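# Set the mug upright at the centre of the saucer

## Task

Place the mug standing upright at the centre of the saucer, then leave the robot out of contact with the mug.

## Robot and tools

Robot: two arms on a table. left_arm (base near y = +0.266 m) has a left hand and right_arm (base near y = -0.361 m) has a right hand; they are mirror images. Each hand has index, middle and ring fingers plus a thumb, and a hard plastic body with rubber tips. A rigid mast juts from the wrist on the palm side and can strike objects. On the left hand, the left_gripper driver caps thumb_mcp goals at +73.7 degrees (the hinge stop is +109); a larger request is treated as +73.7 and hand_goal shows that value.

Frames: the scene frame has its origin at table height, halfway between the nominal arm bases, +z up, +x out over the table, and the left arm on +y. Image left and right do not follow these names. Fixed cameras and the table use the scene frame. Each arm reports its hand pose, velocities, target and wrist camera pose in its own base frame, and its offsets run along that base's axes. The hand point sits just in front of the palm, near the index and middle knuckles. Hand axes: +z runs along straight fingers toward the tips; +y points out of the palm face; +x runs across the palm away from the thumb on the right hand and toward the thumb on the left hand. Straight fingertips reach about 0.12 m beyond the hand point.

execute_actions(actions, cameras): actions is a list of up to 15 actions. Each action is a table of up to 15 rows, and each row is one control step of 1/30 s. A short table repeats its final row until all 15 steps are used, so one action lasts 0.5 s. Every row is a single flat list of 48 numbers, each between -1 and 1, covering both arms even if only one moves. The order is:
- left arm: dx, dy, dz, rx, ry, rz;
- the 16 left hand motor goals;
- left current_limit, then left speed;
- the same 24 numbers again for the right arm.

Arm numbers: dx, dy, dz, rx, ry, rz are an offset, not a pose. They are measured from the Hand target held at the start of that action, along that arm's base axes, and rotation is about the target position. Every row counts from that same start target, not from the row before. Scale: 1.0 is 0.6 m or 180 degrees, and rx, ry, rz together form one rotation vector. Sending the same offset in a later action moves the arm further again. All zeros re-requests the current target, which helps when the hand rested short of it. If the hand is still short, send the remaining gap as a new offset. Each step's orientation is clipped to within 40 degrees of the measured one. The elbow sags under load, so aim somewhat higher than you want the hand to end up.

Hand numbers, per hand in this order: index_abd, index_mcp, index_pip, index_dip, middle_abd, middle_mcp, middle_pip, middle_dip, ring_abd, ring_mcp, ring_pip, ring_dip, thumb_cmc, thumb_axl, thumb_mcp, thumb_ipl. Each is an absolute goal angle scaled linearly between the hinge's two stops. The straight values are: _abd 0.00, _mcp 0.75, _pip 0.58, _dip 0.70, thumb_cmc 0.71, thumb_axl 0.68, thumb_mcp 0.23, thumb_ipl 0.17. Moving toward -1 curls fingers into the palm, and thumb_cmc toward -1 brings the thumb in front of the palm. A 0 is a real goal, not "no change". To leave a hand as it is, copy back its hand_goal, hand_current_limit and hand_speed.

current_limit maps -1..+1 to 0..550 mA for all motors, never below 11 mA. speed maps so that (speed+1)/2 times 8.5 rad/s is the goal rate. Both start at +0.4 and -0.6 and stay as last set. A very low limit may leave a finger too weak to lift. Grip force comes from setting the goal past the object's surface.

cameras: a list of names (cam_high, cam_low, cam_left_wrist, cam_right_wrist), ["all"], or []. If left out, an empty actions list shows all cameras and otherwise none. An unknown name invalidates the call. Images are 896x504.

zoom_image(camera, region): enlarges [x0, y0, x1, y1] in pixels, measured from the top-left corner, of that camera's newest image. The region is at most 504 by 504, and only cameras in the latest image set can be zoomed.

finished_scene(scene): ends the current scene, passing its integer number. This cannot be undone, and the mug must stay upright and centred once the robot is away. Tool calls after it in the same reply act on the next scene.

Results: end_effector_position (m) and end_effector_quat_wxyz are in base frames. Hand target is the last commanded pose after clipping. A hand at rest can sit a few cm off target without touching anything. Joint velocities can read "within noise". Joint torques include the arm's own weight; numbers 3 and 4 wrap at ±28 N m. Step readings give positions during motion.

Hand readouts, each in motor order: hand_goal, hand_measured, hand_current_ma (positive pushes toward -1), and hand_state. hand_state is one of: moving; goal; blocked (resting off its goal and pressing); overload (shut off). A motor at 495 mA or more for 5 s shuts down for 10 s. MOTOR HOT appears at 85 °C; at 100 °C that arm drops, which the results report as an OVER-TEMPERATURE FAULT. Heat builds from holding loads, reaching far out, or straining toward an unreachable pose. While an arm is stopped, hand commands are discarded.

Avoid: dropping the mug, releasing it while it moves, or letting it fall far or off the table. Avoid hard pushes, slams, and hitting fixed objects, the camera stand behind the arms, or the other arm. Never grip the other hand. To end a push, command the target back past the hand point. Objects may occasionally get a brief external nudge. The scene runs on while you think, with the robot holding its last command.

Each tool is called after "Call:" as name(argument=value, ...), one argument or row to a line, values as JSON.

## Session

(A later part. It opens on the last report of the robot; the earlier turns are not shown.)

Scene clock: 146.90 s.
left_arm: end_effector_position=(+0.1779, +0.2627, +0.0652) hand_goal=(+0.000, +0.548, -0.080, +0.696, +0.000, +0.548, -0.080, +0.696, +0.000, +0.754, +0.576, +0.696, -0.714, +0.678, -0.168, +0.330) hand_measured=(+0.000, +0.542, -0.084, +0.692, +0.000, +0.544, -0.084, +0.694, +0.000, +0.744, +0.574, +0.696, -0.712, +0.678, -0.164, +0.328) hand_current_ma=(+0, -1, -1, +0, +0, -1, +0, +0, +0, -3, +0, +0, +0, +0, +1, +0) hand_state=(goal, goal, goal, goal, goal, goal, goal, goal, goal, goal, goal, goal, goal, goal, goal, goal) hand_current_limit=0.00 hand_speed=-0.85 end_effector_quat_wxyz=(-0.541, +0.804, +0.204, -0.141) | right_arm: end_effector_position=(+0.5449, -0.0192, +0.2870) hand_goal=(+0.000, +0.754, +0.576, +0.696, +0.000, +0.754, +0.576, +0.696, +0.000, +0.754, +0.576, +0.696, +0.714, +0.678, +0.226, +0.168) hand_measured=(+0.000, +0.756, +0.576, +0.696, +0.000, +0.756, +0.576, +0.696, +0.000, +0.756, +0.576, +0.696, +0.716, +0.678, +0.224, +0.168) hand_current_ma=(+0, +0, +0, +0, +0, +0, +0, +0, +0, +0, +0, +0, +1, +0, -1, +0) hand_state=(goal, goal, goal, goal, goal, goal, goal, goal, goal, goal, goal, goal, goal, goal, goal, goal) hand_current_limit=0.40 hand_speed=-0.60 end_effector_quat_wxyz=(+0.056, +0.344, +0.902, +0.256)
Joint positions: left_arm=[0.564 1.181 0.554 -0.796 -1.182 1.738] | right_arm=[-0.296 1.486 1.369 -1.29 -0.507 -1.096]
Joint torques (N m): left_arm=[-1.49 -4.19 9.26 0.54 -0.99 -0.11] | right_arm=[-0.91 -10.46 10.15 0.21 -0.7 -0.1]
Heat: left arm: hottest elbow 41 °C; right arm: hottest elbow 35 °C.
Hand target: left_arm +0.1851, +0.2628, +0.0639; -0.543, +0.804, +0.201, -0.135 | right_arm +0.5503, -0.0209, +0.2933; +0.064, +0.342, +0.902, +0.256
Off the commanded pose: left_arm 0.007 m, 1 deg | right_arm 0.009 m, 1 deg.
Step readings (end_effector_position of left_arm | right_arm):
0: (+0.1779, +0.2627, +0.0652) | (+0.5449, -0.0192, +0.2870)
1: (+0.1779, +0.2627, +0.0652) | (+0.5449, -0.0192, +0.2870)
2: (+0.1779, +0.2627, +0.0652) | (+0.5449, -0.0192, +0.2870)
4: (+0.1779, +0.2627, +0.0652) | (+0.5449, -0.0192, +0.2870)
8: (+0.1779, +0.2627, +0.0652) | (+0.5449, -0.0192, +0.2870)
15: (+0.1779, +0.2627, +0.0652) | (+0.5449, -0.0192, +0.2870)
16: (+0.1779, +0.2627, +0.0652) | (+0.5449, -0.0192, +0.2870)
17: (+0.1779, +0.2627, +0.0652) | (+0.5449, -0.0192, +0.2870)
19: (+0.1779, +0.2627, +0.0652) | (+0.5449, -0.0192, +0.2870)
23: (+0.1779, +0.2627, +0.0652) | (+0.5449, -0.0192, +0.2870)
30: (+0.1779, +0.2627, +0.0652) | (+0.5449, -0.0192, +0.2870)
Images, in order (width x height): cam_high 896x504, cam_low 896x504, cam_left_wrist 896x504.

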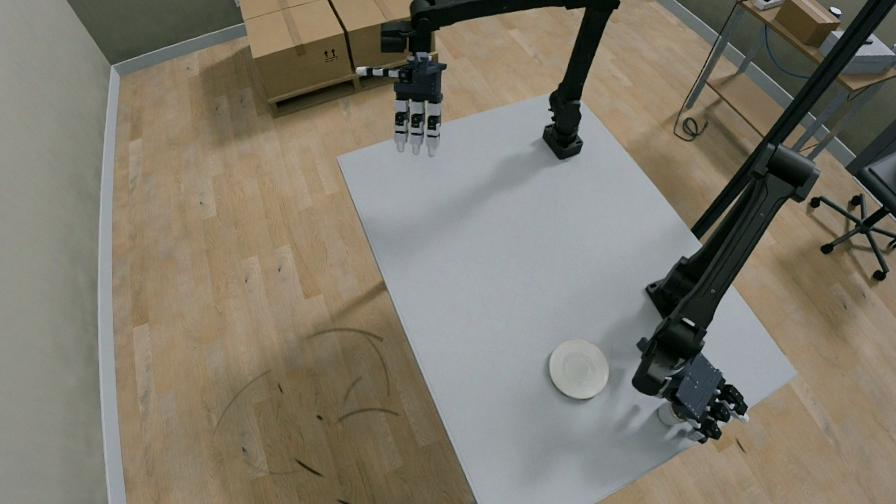

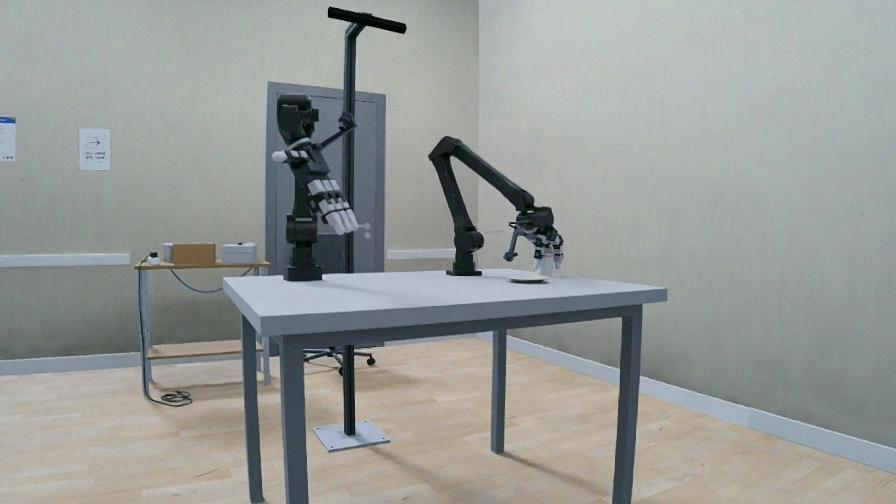

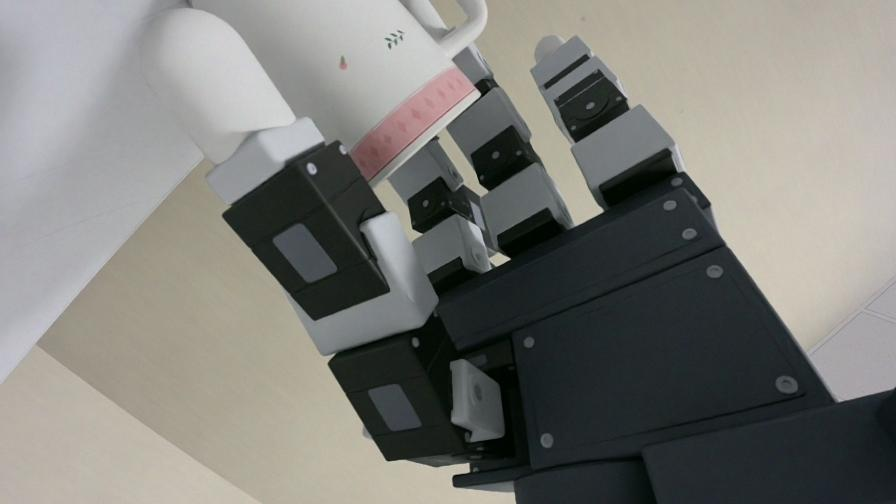

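Call:
execute_actions(
  actions=[
    [[0,0,0,0,0,0,0,0.2,-0.08,0.696,0,0.2,-0.08,0.696,0,0.754,0.576,0.696,-0.714,0.678,-0.4,0.33,0,-0.85,0,0,0,0,0,0,0,0.754,0.576,0.696,0,0.754,0.576,0.696,0,0.754,0.576,0.696,0.714,0.678,0.226,0.168,0.4,-0.6]],
    [[0,0,0,0,0,0,0,0.2,-0.08,0.696,0,0.2,-0.08,0.696,0,0.754,0.576,0.696,-0.714,0.678,-0.4,0.33,0,-0.85,0,0,0,0,0,0,0,0.754,0.576,0.696,0,0.754,0.576,0.696,0,0.754,0.576,0.696,0.714,0.678,0.226,0.168,0.4,-0.6]],
  ],
  cameras=["cam_low","cam_high","cam_left_wrist"],
)

Call:
zoom_image(
  camera="cam_low",
  region=[490, 170, 610, 290],
)

Scene clock: 152.20 s.
left_arm: end_effector_position=(+0.1776, +0.2640, +0.0664) hand_goal=(+0.000, +0.200, -0.080, +0.696, +0.000, +0.200, -0.080, +0.696, +0.000, +0.754, +0.576, +0.696, -0.714, +0.678, -0.400, +0.330) hand_measured=(+0.002, +0.300, -0.054, +0.700, +0.000, +0.312, -0.048, +0.700, +0.000, +0.744, +0.574, +0.696, -0.714, +0.678, -0.308, +0.362) hand_current_ma=(+0, +188, +14, +1, +0, +232, +19, +1, +0, -3, +0, +0, +0, +0, +238, +35) hand_state=(goal, blocked, blocked, goal, goal, blocked, blocked, goal, goal, goal, goal, goal, goal, goal, blocked, blocked) hand_current_limit=0.00 hand_speed=-0.85 end_effector_quat_wxyz=(-0.545, +0.801, +0.204, -0.142) | right_arm: end_effector_position=(+0.5449, -0.0192, +0.2870) hand_goal=(+0.000, +0.754, +0.576, +0.696, +0.000, +0.754, +0.576, +0.696, +0.000, +0.754, +0.576, +0.696, +0.714, +0.678, +0.226, +0.168) hand_measured=(+0.000, +0.756, +0.576, +0.696, +0.000, +0.756, +0.576, +0.696, +0.000, +0.756, +0.576, +0.696, +0.716, +0.678, +0.224, +0.168) hand_current_ma=(+0, +0, +0, +0, +0, +0, +0, +0, +0, +0, +0, +0, +1, +0, -1, +0) hand_state=(goal, goal, goal, goal, goal, goal, goal, goal, goal, goal, goal, goal, goal, goal, goal, goal) hand_current_limit=0.40 hand_speed=-0.60 end_effector_quat_wxyz=(+0.056, +0.344, +0.902, +0.256)
Joint positions: left_arm=[0.564 1.181 0.554 -0.793 -1.191 1.738] | right_arm=[-0.296 1.486 1.369 -1.29 -0.507 -1.096]
Joint torques (N m): left_arm=[-1.38 -4.31 9.26 0.4 -0.65 -0.11] | right_arm=[-0.73 -10.52 10.21 0.2 -0.69 -0.1]
Heat: left arm: hottest elbow 40 °C; right arm: hottest elbow 35 °C.
Hand target: left_arm +0.1850, +0.2628, +0.0638; -0.543, +0.804, +0.201, -0.135 | right_arm +0.5503, -0.0209, +0.2933; +0.064, +0.342, +0.902, +0.256
Off the commanded pose: left_arm 0.008 m, 1 deg | right_arm 0.009 m, 1 deg.
Step readings (end_effector_position of left_arm | right_arm):
0: (+0.1779, +0.2627, +0.0652) | (+0.5449, -0.0192, +0.2870)
1: (+0.1779, +0.2627, +0.0652) | (+0.5449, -0.0192, +0.2870)
2: (+0.1779, +0.2627, +0.0652) | (+0.5449, -0.0192, +0.2870)
4: (+0.1779, +0.2627, +0.0652) | (+0.5449, -0.0192, +0.2870)
8: (+0.1779, +0.2627, +0.0652) | (+0.5449, -0.0192, +0.2870)
15: (+0.1778, +0.2630, +0.0655) | (+0.5449, -0.0192, +0.2870)
16: (+0.1778, +0.2631, +0.0656) | (+0.5449, -0.0192, +0.2870)
17: (+0.1777, +0.2633, +0.0658) | (+0.5449, -0.0192, +0.2870)
19: (+0.1777, +0.2636, +0.0661) | (+0.5449, -0.0192, +0.2870)
23: (+0.1776, +0.2640, +0.0664) | (+0.5449, -0.0192, +0.2870)
30: (+0.1776, +0.2640, +0.0664) | (+0.5449, -0.0192, +0.2870)
Images, in order (width x height): cam_high 896x504, cam_low 896x504, cam_left_wrist 896x504.

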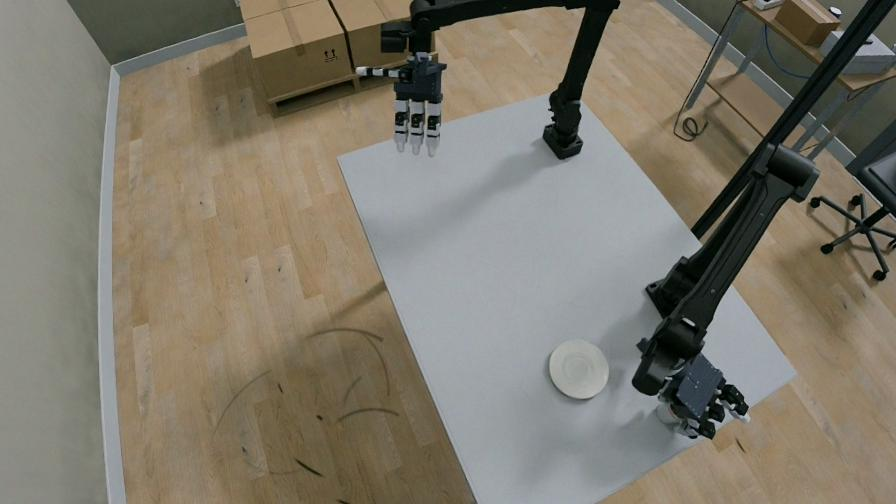

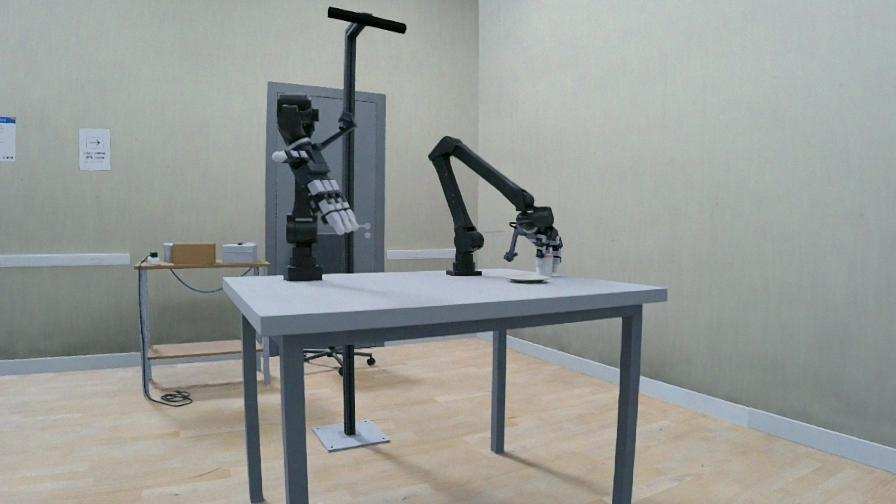

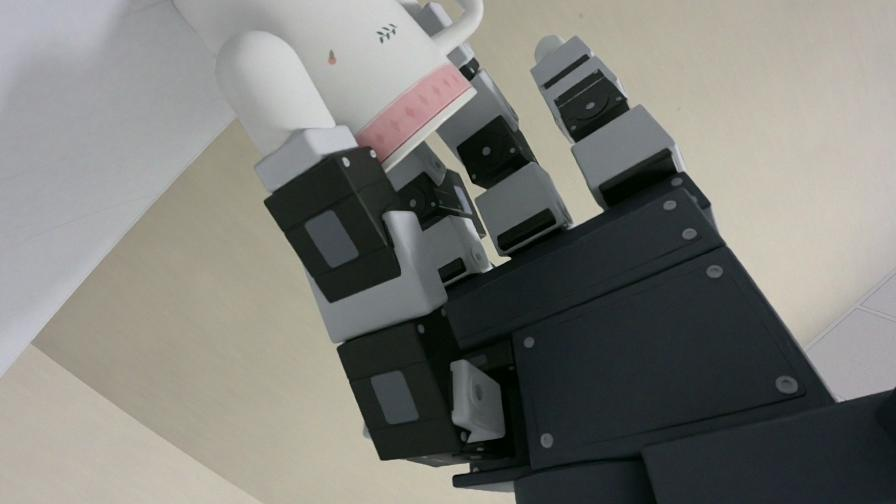

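Scaled by 4.200 from the camera's 896x504 image, which has a finer 1280x720 frame.

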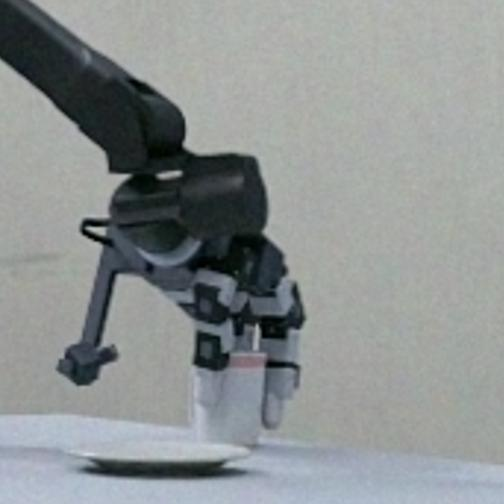

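Call:
execute_actions(
  actions=[
    [[0,0,0,0,0,0,0,0.12,-0.1,0.66,0,0.12,-0.1,0.66,0,0.754,0.576,0.696,-0.714,0.678,-0.46,0.33,0.2,-0.85,0,0,0,0,0,0,0,0.754,0.576,0.696,0,0.754,0.576,0.696,0,0.754,0.576,0.696,0.714,0.678,0.226,0.168,0.4,-0.6]],
    [[0,0,0.06,0,0,0,0,0.12,-0.1,0.66,0,0.12,-0.1,0.66,0,0.754,0.576,0.696,-0.714,0.678,-0.46,0.33,0.2,-0.85,0,0,0,0,0,0,0,0.754,0.576,0.696,0,0.754,0.576,0.696,0,0.754,0.576,0.696,0.714,0.678,0.226,0.168,0.4,-0.6]],
    [[0,0,0.04,0,0,0,0,0.12,-0.1,0.66,0,0.12,-0.1,0.66,0,0.754,0.576,0.696,-0.714,0.678,-0.46,0.33,0.2,-0.85,0,0,0,0,0,0,0,0.754,0.576,0.696,0,0.754,0.576,0.696,0,0.754,0.576,0.696,0.714,0.678,0.226,0.168,0.4,-0.6]],
  ],
  cameras=["cam_low","cam_high","cam_left_wrist"],
)

Call:
zoom_image(
  camera="cam_low",
  region=[490, 170, 610, 290],
)

Scene clock: 157.43 s.
left_arm: end_effector_position=(+0.1657, +0.2542, +0.1002) hand_goal=(+0.000, +0.120, -0.100, +0.660, +0.000, +0.120, -0.100, +0.660, +0.000, +0.754, +0.576, +0.696, -0.714, +0.678, -0.460, +0.330) hand_measured=(+0.006, +0.262, -0.054, +0.684, -0.006, +0.276, -0.048, +0.686, +0.000, +0.744, +0.574, +0.696, -0.710, +0.678, -0.286, +0.374) hand_current_ma=(+1, +330, +40, +13, -1, +330, +48, +13, +0, -3, +0, +0, +0, +0, +330, +63) hand_state=(goal, blocked, blocked, blocked, goal, blocked, blocked, blocked, goal, goal, goal, goal, goal, goal, blocked, blocked) hand_current_limit=0.20 hand_speed=-0.85 end_effector_quat_wxyz=(-0.532, +0.810, +0.188, -0.161) | right_arm: end_effector_position=(+0.5449, -0.0192, +0.2870) hand_goal=(+0.000, +0.754, +0.576, +0.696, +0.000, +0.754, +0.576, +0.696, +0.000, +0.754, +0.576, +0.696, +0.714, +0.678, +0.226, +0.168) hand_measured=(+0.000, +0.756, +0.576, +0.696, +0.000, +0.756, +0.576, +0.696, +0.000, +0.756, +0.576, +0.696, +0.716, +0.678, +0.224, +0.168) hand_current_ma=(+0, +0, +0, +0, +0, +0, +0, +0, +0, +0, +0, +0, +1, +0, -1, +0) hand_state=(goal, goal, goal, goal, goal, goal, goal, goal, goal, goal, goal, goal, goal, goal, goal, goal) hand_current_limit=0.40 hand_speed=-0.60 end_effector_quat_wxyz=(+0.056, +0.344, +0.902, +0.256)
Joint positions: left_arm=[0.564 1.093 0.607 -0.983 -1.177 1.746] | right_arm=[-0.296 1.486 1.369 -1.29 -0.507 -1.096]
Joint torques (N m): left_arm=[-1.32 -5.6 14.34 -0.42 -1.09 -0.13] | right_arm=[-0.62 -10.46 10.19 0.16 -0.69 -0.1]
Heat: left arm: hottest elbow 40 °C; right arm: hottest elbow 35 °C.
Hand target: left_arm +0.1851, +0.2628, +0.1238; -0.543, +0.804, +0.201, -0.135 | right_arm +0.5503, -0.0209, +0.2933; +0.064, +0.342, +0.902, +0.256
Off the commanded pose: left_arm 0.032 m, 4 deg | right_arm 0.009 m, 1 deg.
Step readings (end_effector_position of left_arm | right_arm):
0: (+0.1776, +0.2640, +0.0664) | (+0.5449, -0.0192, +0.2870)
1: (+0.1776, +0.2640, +0.0664) | (+0.5449, -0.0192, +0.2870)
2: (+0.1775, +0.2640, +0.0665) | (+0.5449, -0.0192, +0.2870)
4: (+0.1777, +0.2642, +0.0665) | (+0.5449, -0.0192, +0.2870)
8: (+0.1778, +0.2642, +0.0665) | (+0.5449, -0.0192, +0.2870)
15: (+0.1778, +0.2642, +0.0665) | (+0.5449, -0.0192, +0.2870)
16: (+0.1778, +0.2642, +0.0665) | (+0.5449, -0.0192, +0.2870)
17: (+0.1774, +0.2639, +0.0666) | (+0.5449, -0.0192, +0.2870)
19: (+0.1749, +0.2612, +0.0673) | (+0.5449, -0.0192, +0.2870)
23: (+0.1677, +0.2557, +0.0715) | (+0.5449, -0.0192, +0.2870)
30: (+0.1643, +0.2535, +0.0750) | (+0.5449, -0.0192, +0.2870)
31: (+0.1642, +0.2535, +0.0753) | (+0.5449, -0.0192, +0.2870)
32: (+0.1638, +0.2531, +0.0762) | (+0.5449, -0.0192, +0.2870)
34: (+0.1632, +0.2526, +0.0803) | (+0.5449, -0.0192, +0.2870)
38: (+0.1658, +0.2542, +0.0936) | (+0.5449, -0.0192, +0.2870)
45: (+0.1670, +0.2550, +0.1004) | (+0.5449, -0.0192, +0.2870)
Images, in order (width x height): cam_high 896x504, cam_low 896x504, cam_left_wrist 896x504.

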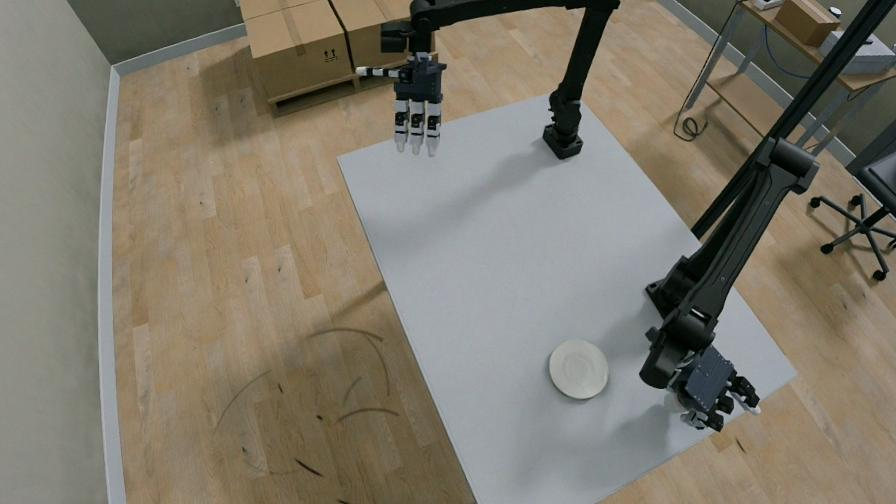

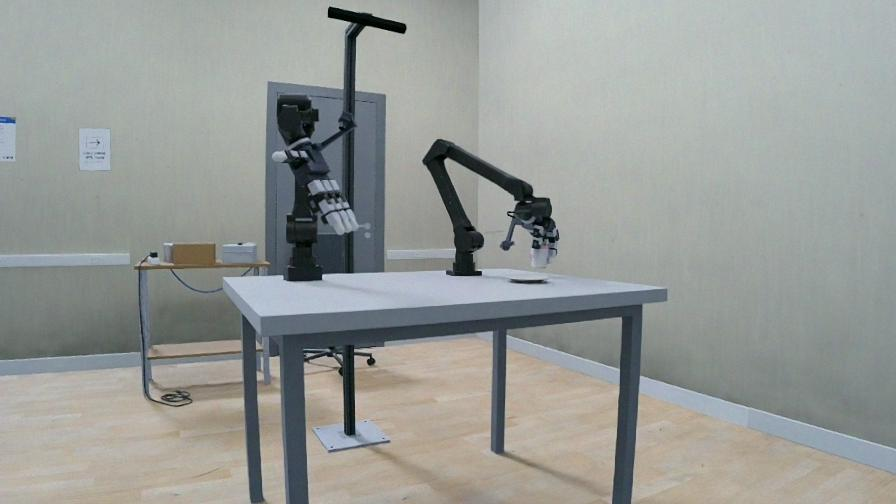

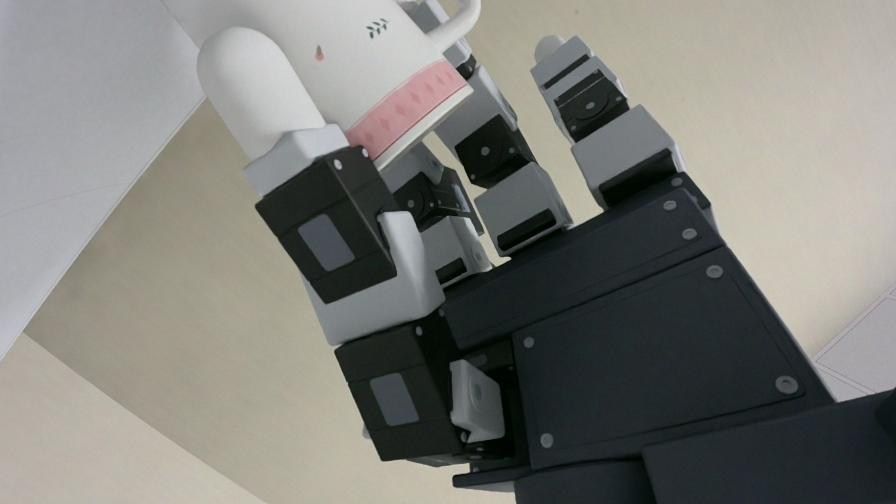

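Scaled by 4.200 from the camera's 896x504 image, which has a finer 1280x720 frame.

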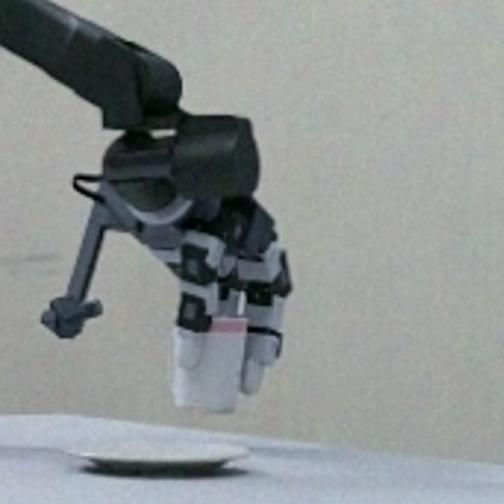

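Call:
execute_actions(
  actions=[
    [[0,0,0.06,0,0,0,0,0.12,-0.1,0.66,0,0.12,-0.1,0.66,0,0.754,0.576,0.696,-0.714,0.678,-0.46,0.33,0.2,-0.85,0,0,0,0,0,0,0,0.754,0.576,0.696,0,0.754,0.576,0.696,0,0.754,0.576,0.696,0.714,0.678,0.226,0.168,0.4,-0.6]],
    [[0.05,-0.054,0,0,0,-0.035,0,0.12,-0.1,0.66,0,0.12,-0.1,0.66,0,0.754,0.576,0.696,-0.714,0.678,-0.46,0.33,0.2,-0.85,0,0,0,0,0,0,0,0.754,0.576,0.696,0,0.754,0.576,0.696,0,0.754,0.576,0.696,0.714,0.678,0.226,0.168,0.4,-0.6]],
    [[0.05,-0.054,0,0,0,-0.035,0,0.12,-0.1,0.66,0,0.12,-0.1,0.66,0,0.754,0.576,0.696,-0.714,0.678,-0.46,0.33,0.2,-0.85,0,0,0,0,0,0,0,0.754,0.576,0.696,0,0.754,0.576,0.696,0,0.754,0.576,0.696,0.714,0.678,0.226,0.168,0.4,-0.6]],
  ],
  cameras=["cam_low","cam_high","cam_left_wrist"],
)

Scene clock: 168.07 s.
left_arm: end_effector_position=(+0.2235, +0.1948, +0.1399) hand_goal=(+0.000, +0.120, -0.100, +0.660, +0.000, +0.120, -0.100, +0.660, +0.000, +0.754, +0.576, +0.696, -0.714, +0.678, -0.460, +0.330) hand_measured=(+0.008, +0.258, -0.054, +0.684, -0.006, +0.270, -0.048, +0.686, +0.000, +0.744, +0.574, +0.696, -0.708, +0.678, -0.282, +0.374) hand_current_ma=(+1, +330, +40, +13, -1, +330, +48, +13, +0, -3, +0, +0, +1, +0, +330, +63) hand_state=(goal, blocked, blocked, blocked, goal, blocked, blocked, blocked, goal, goal, goal, goal, goal, goal, blocked, blocked) hand_current_limit=0.20 hand_speed=-0.85 end_effector_quat_wxyz=(-0.547, +0.825, +0.102, -0.096) | right_arm: end_effector_position=(+0.5449, -0.0192, +0.2870) hand_goal=(+0.000, +0.754, +0.576, +0.696, +0.000, +0.754, +0.576, +0.696, +0.000, +0.754, +0.576, +0.696, +0.714, +0.678, +0.226, +0.168) hand_measured=(+0.000, +0.756, +0.576, +0.696, +0.000, +0.756, +0.576, +0.696, +0.000, +0.756, +0.576, +0.696, +0.716, +0.678, +0.224, +0.168) hand_current_ma=(+0, +0, +0, +0, +0, +0, +0, +0, +0, +0, +0, +0, +1, +0, -1, +0) hand_state=(goal, goal, goal, goal, goal, goal, goal, goal, goal, goal, goal, goal, goal, goal, goal, goal) hand_current_limit=0.40 hand_speed=-0.60 end_effector_quat_wxyz=(+0.056, +0.344, +0.902, +0.256)
Joint positions: left_arm=[0.273 1.069 0.706 -1.263 -1.176 1.562] | right_arm=[-0.296 1.486 1.369 -1.29 -0.507 -1.096]
Joint torques (N m): left_arm=[-1.55 -3.66 15.02 -0.69 -1.26 -0.18] | right_arm=[-0.79 -10.4 10.18 0.2 -0.69 -0.1]
Heat: left arm: hottest elbow 41 °C; right arm: hottest elbow 35 °C.
Hand target: left_arm +0.2450, +0.1980, +0.1598; -0.554, +0.821, +0.111, -0.075 | right_arm +0.5503, -0.0209, +0.2933; +0.064, +0.342, +0.902, +0.256
Off the commanded pose: left_arm 0.029 m, 3 deg | right_arm 0.009 m, 1 deg.
Step readings (end_effector_position of left_arm | right_arm):
0: (+0.1657, +0.2542, +0.1002) | (+0.5449, -0.0192, +0.2870)
1: (+0.1656, +0.2541, +0.1003) | (+0.5449, -0.0192, +0.2870)
2: (+0.1651, +0.2536, +0.1011) | (+0.5449, -0.0192, +0.2870)
4: (+0.1638, +0.2528, +0.1062) | (+0.5449, -0.0192, +0.2870)
8: (+0.1671, +0.2548, +0.1244) | (+0.5449, -0.0192, +0.2870)
15: (+0.1691, +0.2561, +0.1358) | (+0.5449, -0.0192, +0.2870)
16: (+0.1686, +0.2555, +0.1356) | (+0.5449, -0.0192, +0.2870)
17: (+0.1692, +0.2539, +0.1355) | (+0.5449, -0.0192, +0.2870)
19: (+0.1759, +0.2460, +0.1351) | (+0.5449, -0.0192, +0.2870)
23: (+0.1922, +0.2292, +0.1347) | (+0.5449, -0.0192, +0.2870)
30: (+0.1930, +0.2241, +0.1358) | (+0.5449, -0.0192, +0.2870)
31: (+0.1933, +0.2237, +0.1362) | (+0.5449, -0.0192, +0.2870)
32: (+0.1942, +0.2226, +0.1366) | (+0.5449, -0.0192, +0.2870)
34: (+0.2013, +0.2144, +0.1368) | (+0.5449, -0.0192, +0.2870)
38: (+0.2183, +0.1976, +0.1387) | (+0.5449, -0.0192, +0.2870)
45: (+0.2238, +0.1948, +0.1405) | (+0.5449, -0.0192, +0.2870)
Images, in order (width x height): cam_high 896x504, cam_low 896x504, cam_left_wrist 896x504.

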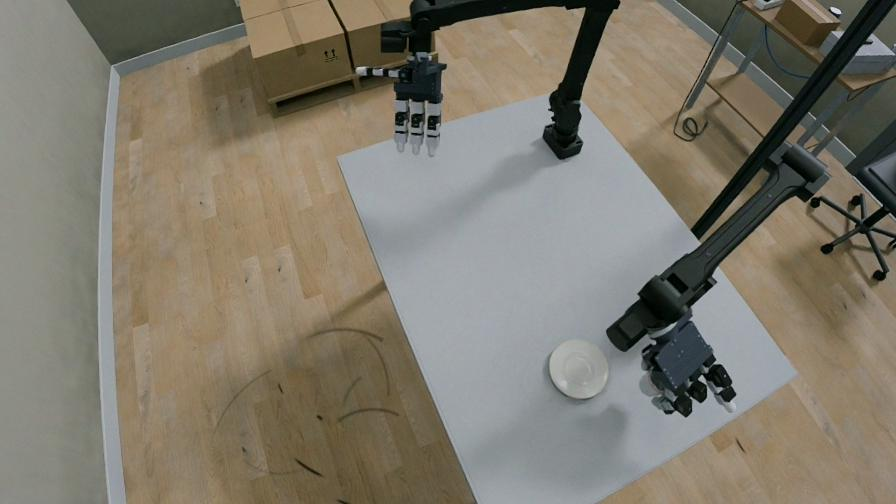

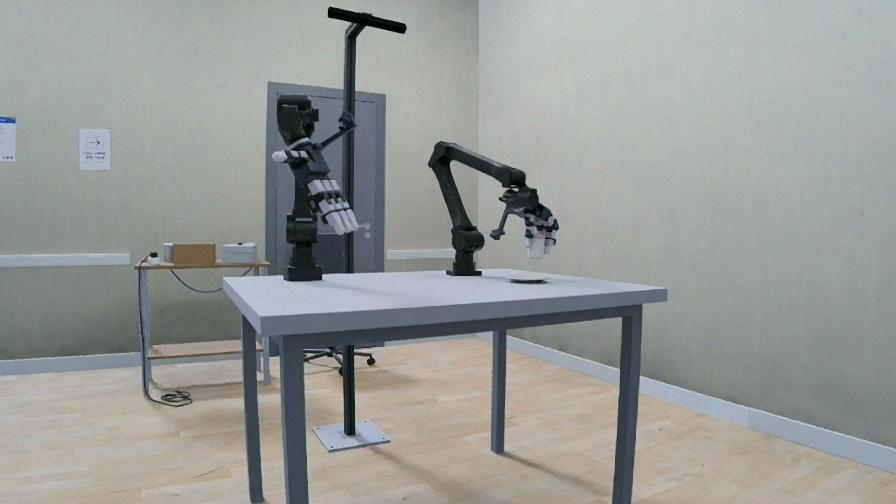

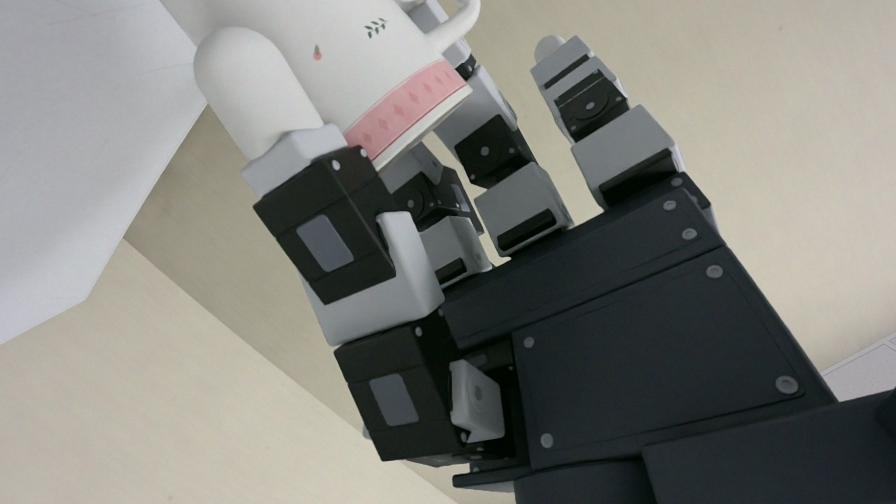

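Call:
execute_actions(
  actions=[
    [[0.053,-0.054,0,0,0,-0.035,0,0.12,-0.1,0.66,0,0.12,-0.1,0.66,0,0.754,0.576,0.696,-0.714,0.678,-0.46,0.33,0.2,-0.85,0,0,0,0,0,0,0,0.754,0.576,0.696,0,0.754,0.576,0.696,0,0.754,0.576,0.696,0.714,0.678,0.226,0.168,0.4,-0.6]],
    [[0.053,-0.054,0,0,0,-0.035,0,0.12,-0.1,0.66,0,0.12,-0.1,0.66,0,0.754,0.576,0.696,-0.714,0.678,-0.46,0.33,0.2,-0.85,0,0,0,0,0,0,0,0.754,0.576,0.696,0,0.754,0.576,0.696,0,0.754,0.576,0.696,0.714,0.678,0.226,0.168,0.4,-0.6]],
    [[0.053,-0.054,0,0,0,-0.035,0,0.12,-0.1,0.66,0,0.12,-0.1,0.66,0,0.754,0.576,0.696,-0.714,0.678,-0.46,0.33,0.2,-0.85,0,0,0,0,0,0,0,0.754,0.576,0.696,0,0.754,0.576,0.696,0,0.754,0.576,0.696,0.714,0.678,0.226,0.168,0.4,-0.6]],
    [[0.053,-0.054,0,0,0,-0.035,0,0.12,-0.1,0.66,0,0.12,-0.1,0.66,0,0.754,0.576,0.696,-0.714,0.678,-0.46,0.33,0.2,-0.85,0,0,0,0,0,0,0,0.754,0.576,0.696,0,0.754,0.576,0.696,0,0.754,0.576,0.696,0.714,0.678,0.226,0.168,0.4,-0.6]],
  ],
  cameras=["cam_low","cam_high","cam_left_wrist"],
)

Call:
zoom_image(
  camera="cam_low",
  region=[470, 190, 590, 290],
)

Call:
zoom_image(
  camera="cam_high",
  region=[540, 270, 690, 410],
)

Scene clock: 176.17 s.
left_arm: end_effector_position=(+0.3511, +0.0725, +0.1442) hand_goal=(+0.000, +0.120, -0.100, +0.660, +0.000, +0.120, -0.100, +0.660, +0.000, +0.754, +0.576, +0.696, -0.714, +0.678, -0.460, +0.330) hand_measured=(+0.008, +0.254, -0.052, +0.684, -0.008, +0.268, -0.048, +0.686, +0.000, +0.744, +0.574, +0.696, -0.708, +0.678, -0.280, +0.374) hand_current_ma=(+1, +321, +42, +13, -1, +330, +49, +13, +0, -3, +0, +0, +1, +0, +330, +63) hand_state=(goal, blocked, blocked, blocked, goal, blocked, blocked, blocked, goal, goal, goal, goal, goal, goal, blocked, blocked) hand_current_limit=0.20 hand_speed=-0.85 end_effector_quat_wxyz=(-0.556, +0.827, -0.077, +0.028) | right_arm: end_effector_position=(+0.5449, -0.0192, +0.2870) hand_goal=(+0.000, +0.754, +0.576, +0.696, +0.000, +0.754, +0.576, +0.696, +0.000, +0.754, +0.576, +0.696, +0.714, +0.678, +0.226, +0.168) hand_measured=(+0.000, +0.756, +0.576, +0.696, +0.000, +0.756, +0.576, +0.696, +0.000, +0.756, +0.576, +0.696, +0.716, +0.678, +0.224, +0.168) hand_current_ma=(+0, +0, +0, +0, +0, +0, +0, +0, +0, +0, +0, +0, +1, +0, -1, +0) hand_state=(goal, goal, goal, goal, goal, goal, goal, goal, goal, goal, goal, goal, goal, goal, goal, goal) hand_current_limit=0.40 hand_speed=-0.60 end_effector_quat_wxyz=(+0.056, +0.344, +0.902, +0.256)
Joint positions: left_arm=[-0.161 1.256 0.858 -1.214 -1.181 1.569] | right_arm=[-0.296 1.486 1.369 -1.29 -0.507 -1.096]
Joint torques (N m): left_arm=[-0.73 -6.24 14.26 0.1 -1.21 0.02] | right_arm=[-0.44 -10.46 10.22 0.24 -0.68 -0.09]
Heat: left arm: hottest elbow 42 °C; right arm: hottest elbow 35 °C.
Hand target: left_arm +0.3722, +0.0684, +0.1599; -0.557, +0.826, -0.070, +0.048 | right_arm +0.5503, -0.0209, +0.2933; +0.064, +0.342, +0.902, +0.256
Off the commanded pose: left_arm 0.027 m, 2 deg | right_arm 0.009 m, 1 deg.
Step readings (end_effector_position of left_arm | right_arm):
0: (+0.2236, +0.1948, +0.1399) | (+0.5449, -0.0192, +0.2870)
1: (+0.2238, +0.1945, +0.1399) | (+0.5449, -0.0192, +0.2870)
2: (+0.2251, +0.1932, +0.1401) | (+0.5449, -0.0192, +0.2870)
4: (+0.2316, +0.1856, +0.1398) | (+0.5449, -0.0192, +0.2870)
8: (+0.2502, +0.1676, +0.1404) | (+0.5449, -0.0192, +0.2870)
15: (+0.2566, +0.1650, +0.1419) | (+0.5449, -0.0192, +0.2870)
16: (+0.2563, +0.1647, +0.1417) | (+0.5449, -0.0192, +0.2870)
17: (+0.2571, +0.1633, +0.1414) | (+0.5449, -0.0192, +0.2870)
19: (+0.2629, +0.1561, +0.1408) | (+0.5449, -0.0192, +0.2870)
23: (+0.2803, +0.1377, +0.1412) | (+0.5449, -0.0192, +0.2870)
30: (+0.2887, +0.1345, +0.1429) | (+0.5449, -0.0192, +0.2870)
31: (+0.2888, +0.1343, +0.1427) | (+0.5449, -0.0192, +0.2870)
32: (+0.2899, +0.1327, +0.1424) | (+0.5449, -0.0192, +0.2870)
34: (+0.2945, +0.1264, +0.1417) | (+0.5449, -0.0192, +0.2870)
38: (+0.3104, +0.1080, +0.1419) | (+0.5449, -0.0192, +0.2870)
45: (+0.3183, +0.1038, +0.1439) | (+0.5449, -0.0192, +0.2870)
46: (+0.3185, +0.1037, +0.1436) | (+0.5449, -0.0192, +0.2870)
47: (+0.3193, +0.1021, +0.1434) | (+0.5449, -0.0192, +0.2870)
49: (+0.3243, +0.0967, +0.1426) | (+0.5449, -0.0192, +0.2870)
53: (+0.3424, +0.0778, +0.1425) | (+0.5449, -0.0192, +0.2870)
60: (+0.3511, +0.0726, +0.1444) | (+0.5449, -0.0192, +0.2870)
Images, in order (width x height): cam_high 896x504, cam_low 896x504, cam_left_wrist 896x504.

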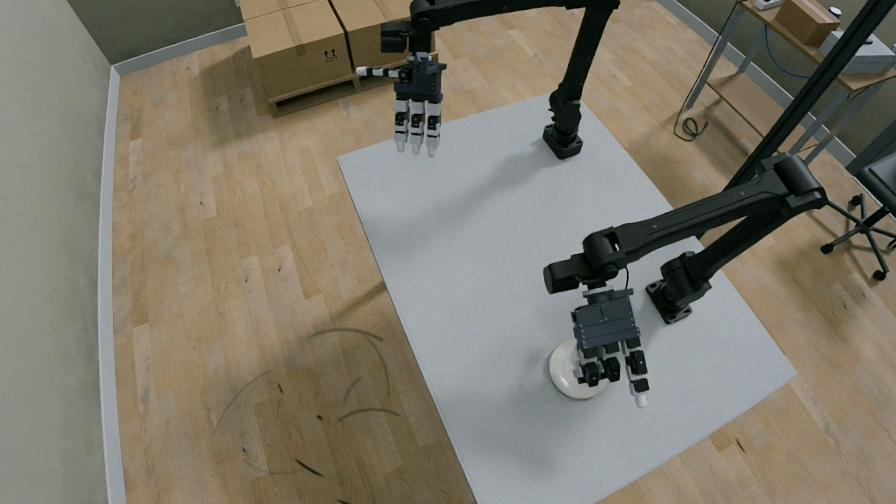

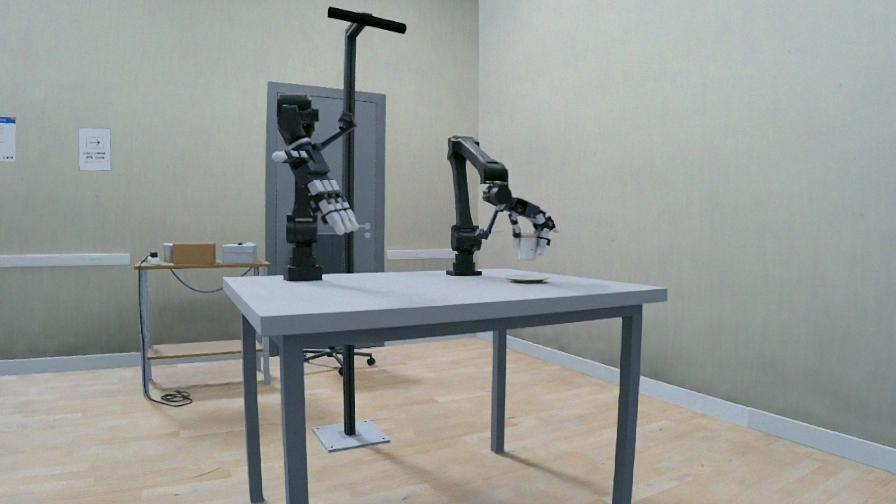

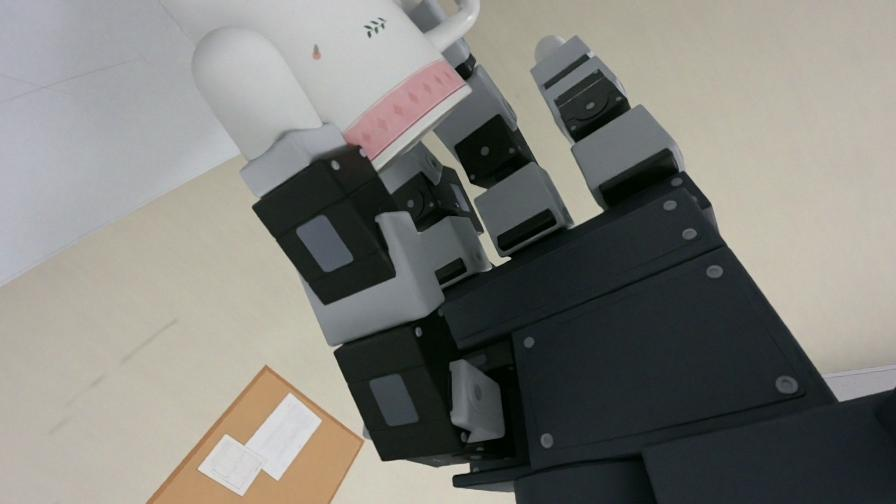

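Scaled by 4.200 from the camera's 896x504 image, which has a finer 1280x720 frame.

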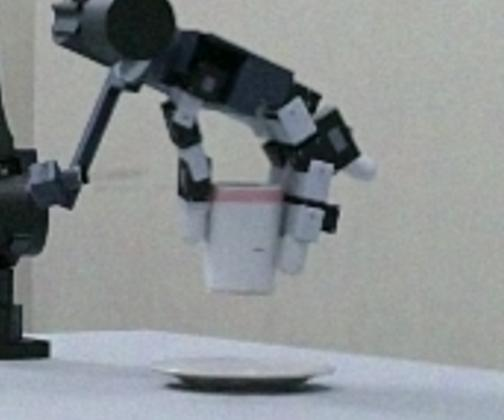

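Scaled by 3.360 from the camera's 896x504 image, which has a finer 1280x720 frame.

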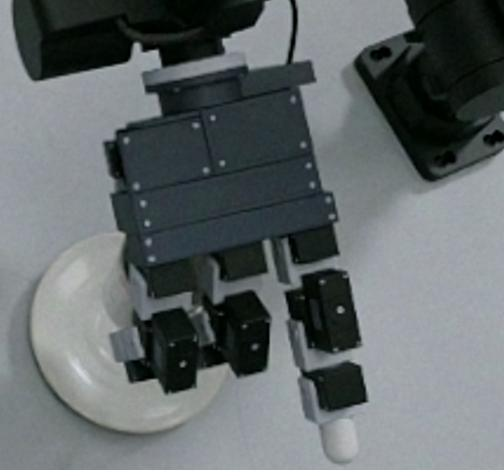

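Call:
zoom_image(
  camera="cam_high",
  region=[565, 290, 655, 390],
)

Call:
zoom_image(
  camera="cam_low",
  region=[500, 220, 560, 290],
)

Scaled by 5.040 from the camera's 896x504 image, which has a finer 1280x720 frame.

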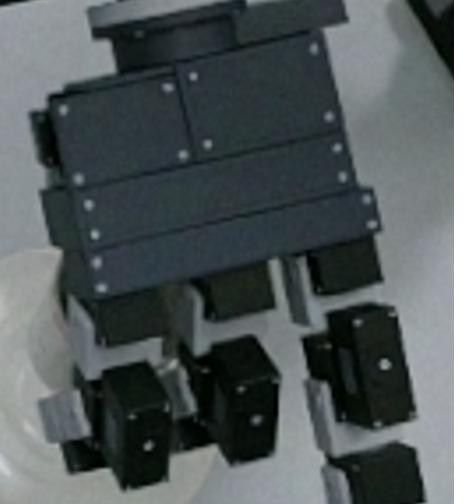

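Scaled by 7.200 from the camera's 896x504 image, which has a finer 1280x720 frame.

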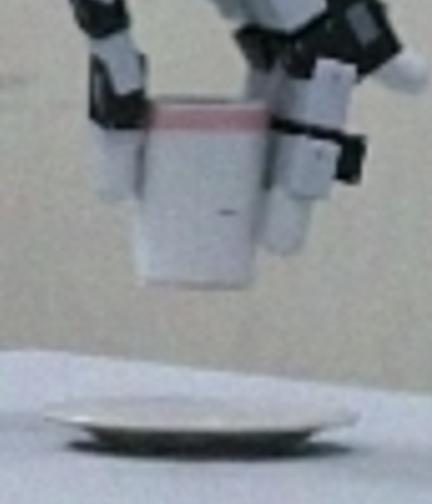

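Call:
execute_actions(
  actions=[
    [[-0.008,0.004,-0.05,0,0,0,0,0.12,-0.1,0.66,0,0.12,-0.1,0.66,0,0.754,0.576,0.696,-0.714,0.678,-0.46,0.33,0.2,-0.85,0,0,0,0,0,0,0,0.754,0.576,0.696,0,0.754,0.576,0.696,0,0.754,0.576,0.696,0.714,0.678,0.226,0.168,0.4,-0.6]],
    [[-0.008,0.004,-0.03,0,0,0,0,0.12,-0.1,0.66,0,0.12,-0.1,0.66,0,0.754,0.576,0.696,-0.714,0.678,-0.46,0.33,0.2,-0.85,0,0,0,0,0,0,0,0.754,0.576,0.696,0,0.754,0.576,0.696,0,0.754,0.576,0.696,0.714,0.678,0.226,0.168,0.4,-0.6]],
  ],
  cameras=["cam_low","cam_high","cam_left_wrist"],
)

Call:
zoom_image(
  camera="cam_low",
  region=[500, 220, 560, 290],
)

Call:
zoom_image(
  camera="cam_high",
  region=[545, 310, 645, 410],
)

Scene clock: 199.83 s.
left_arm: end_effector_position=(+0.3571, +0.0713, +0.1102) hand_goal=(+0.000, +0.120, -0.100, +0.660, +0.000, +0.120, -0.100, +0.660, +0.000, +0.754, +0.576, +0.696, -0.714, +0.678, -0.460, +0.330) hand_measured=(+0.008, +0.254, -0.052, +0.684, -0.008, +0.268, -0.048, +0.686, +0.000, +0.744, +0.574, +0.696, -0.710, +0.678, -0.280, +0.374) hand_current_ma=(+1, +321, +42, +13, -1, +330, +49, +13, +0, -3, +0, +0, +1, +0, +330, +63) hand_state=(goal, blocked, blocked, blocked, goal, blocked, blocked, blocked, goal, goal, goal, goal, goal, goal, blocked, blocked) hand_current_limit=0.20 hand_speed=-0.85 end_effector_quat_wxyz=(-0.555, +0.827, -0.073, +0.046) | right_arm: end_effector_position=(+0.5449, -0.0192, +0.2870) hand_goal=(+0.000, +0.754, +0.576, +0.696, +0.000, +0.754, +0.576, +0.696, +0.000, +0.754, +0.576, +0.696, +0.714, +0.678, +0.226, +0.168) hand_measured=(+0.000, +0.756, +0.576, +0.696, +0.000, +0.756, +0.576, +0.696, +0.000, +0.756, +0.576, +0.696, +0.716, +0.678, +0.224, +0.168) hand_current_ma=(+0, +0, +0, +0, +0, +0, +0, +0, +0, +0, +0, +0, +1, +0, -1, +0) hand_state=(goal, goal, goal, goal, goal, goal, goal, goal, goal, goal, goal, goal, goal, goal, goal, goal) hand_current_limit=0.40 hand_speed=-0.60 end_effector_quat_wxyz=(+0.056, +0.344, +0.902, +0.256)
Joint positions: left_arm=[-0.161 1.288 0.784 -1.043 -1.181 1.601] | right_arm=[-0.296 1.486 1.369 -1.29 -0.507 -1.096]
Joint torques (N m): left_arm=[0.15 -6.48 10.22 0.25 -1.16 0.02] | right_arm=[-0.97 -10.34 10.22 0.23 -0.69 -0.08]
Motor temperatures (°C): left_arm=[28 24 44 23 29 23] | right_arm=[32 28 35 25 24 25]
Heat: left arm: hottest elbow 44 °C; right arm: hottest elbow 35 °C.
Hand target: left_arm +0.3627, +0.0732, +0.1119; -0.557, +0.826, -0.070, +0.048 | right_arm +0.5503, -0.0209, +0.2933; +0.064, +0.342, +0.902, +0.256
Off the commanded pose: left_arm 0.006 m, 0 deg | right_arm 0.009 m, 1 deg.
Step readings (end_effector_position of left_arm | right_arm):
0: (+0.3511, +0.0725, +0.1442) | (+0.5449, -0.0192, +0.2870)
1: (+0.3513, +0.0725, +0.1442) | (+0.5449, -0.0192, +0.2870)
2: (+0.3528, +0.0722, +0.1441) | (+0.5449, -0.0192, +0.2870)
4: (+0.3587, +0.0712, +0.1429) | (+0.5449, -0.0192, +0.2870)
8: (+0.3640, +0.0704, +0.1359) | (+0.5449, -0.0192, +0.2870)
15: (+0.3610, +0.0708, +0.1281) | (+0.5449, -0.0192, +0.2870)
16: (+0.3612, +0.0707, +0.1280) | (+0.5449, -0.0192, +0.2870)
17: (+0.3619, +0.0706, +0.1275) | (+0.5449, -0.0192, +0.2870)
19: (+0.3624, +0.0705, +0.1242) | (+0.5449, -0.0192, +0.2870)
23: (+0.3579, +0.0712, +0.1145) | (+0.5449, -0.0192, +0.2870)
30: (+0.3568, +0.0713, +0.1102) | (+0.5449, -0.0192, +0.2870)
Images, in order (width x height): cam_high 896x504, cam_low 896x504, cam_left_wrist 896x504.

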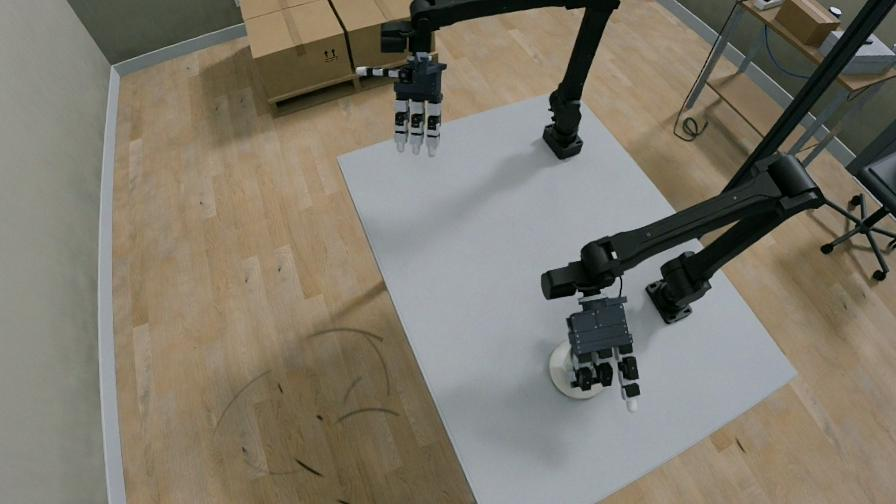

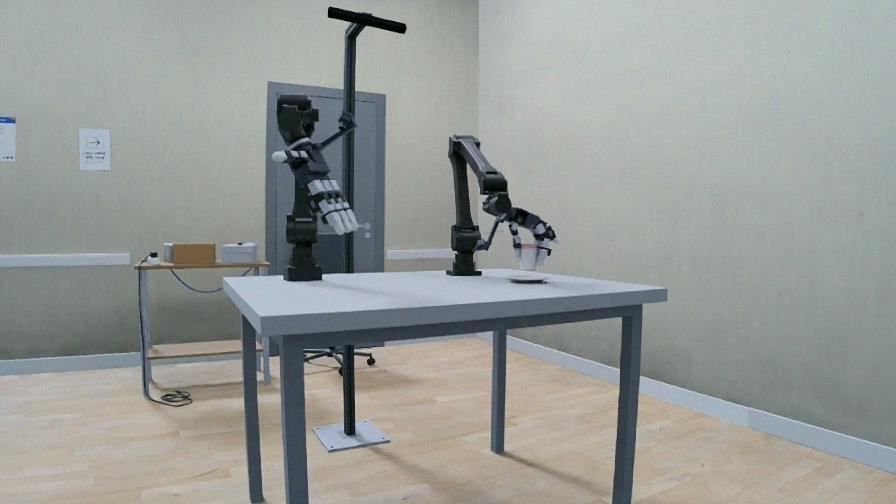

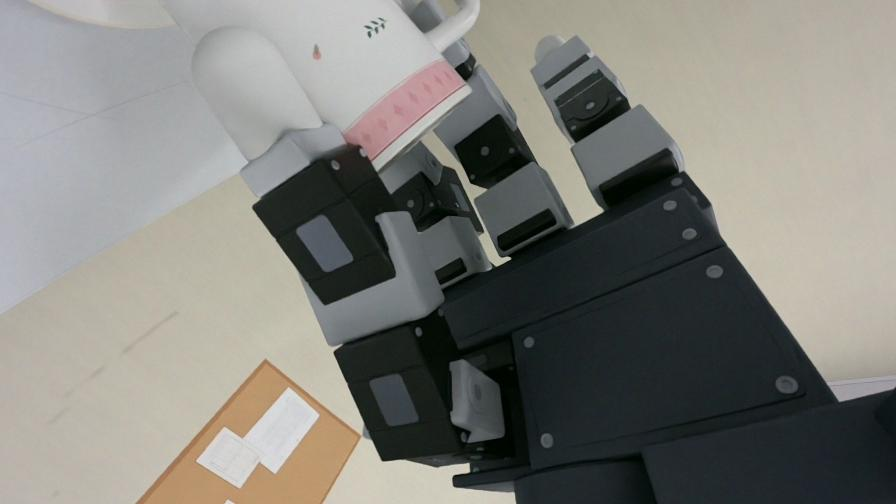

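Scaled by 7.200 from the camera's 896x504 image, which has a finer 1280x720 frame.

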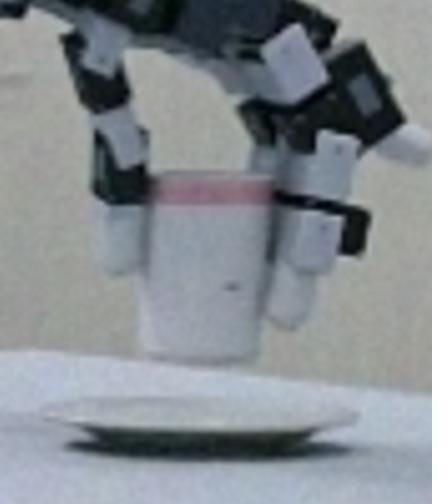

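Scaled by 5.040 from the camera's 896x504 image, which has a finer 1280x720 frame.

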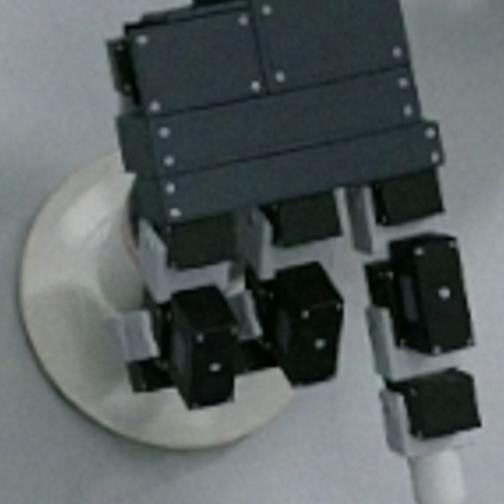

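Call:
zoom_image(
  camera="cam_high",
  region=[545, 335, 600, 400],
)

Scaled by 7.754 from the camera's 896x504 image, which has a finer 1280x720 frame.

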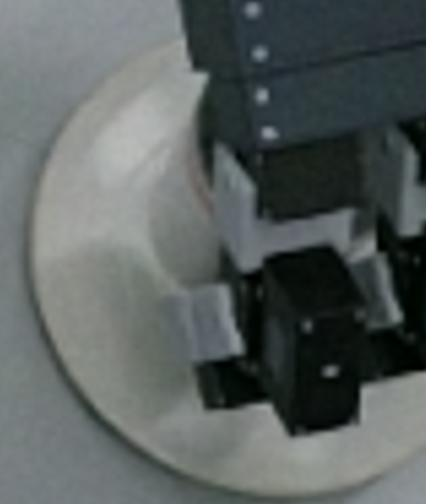

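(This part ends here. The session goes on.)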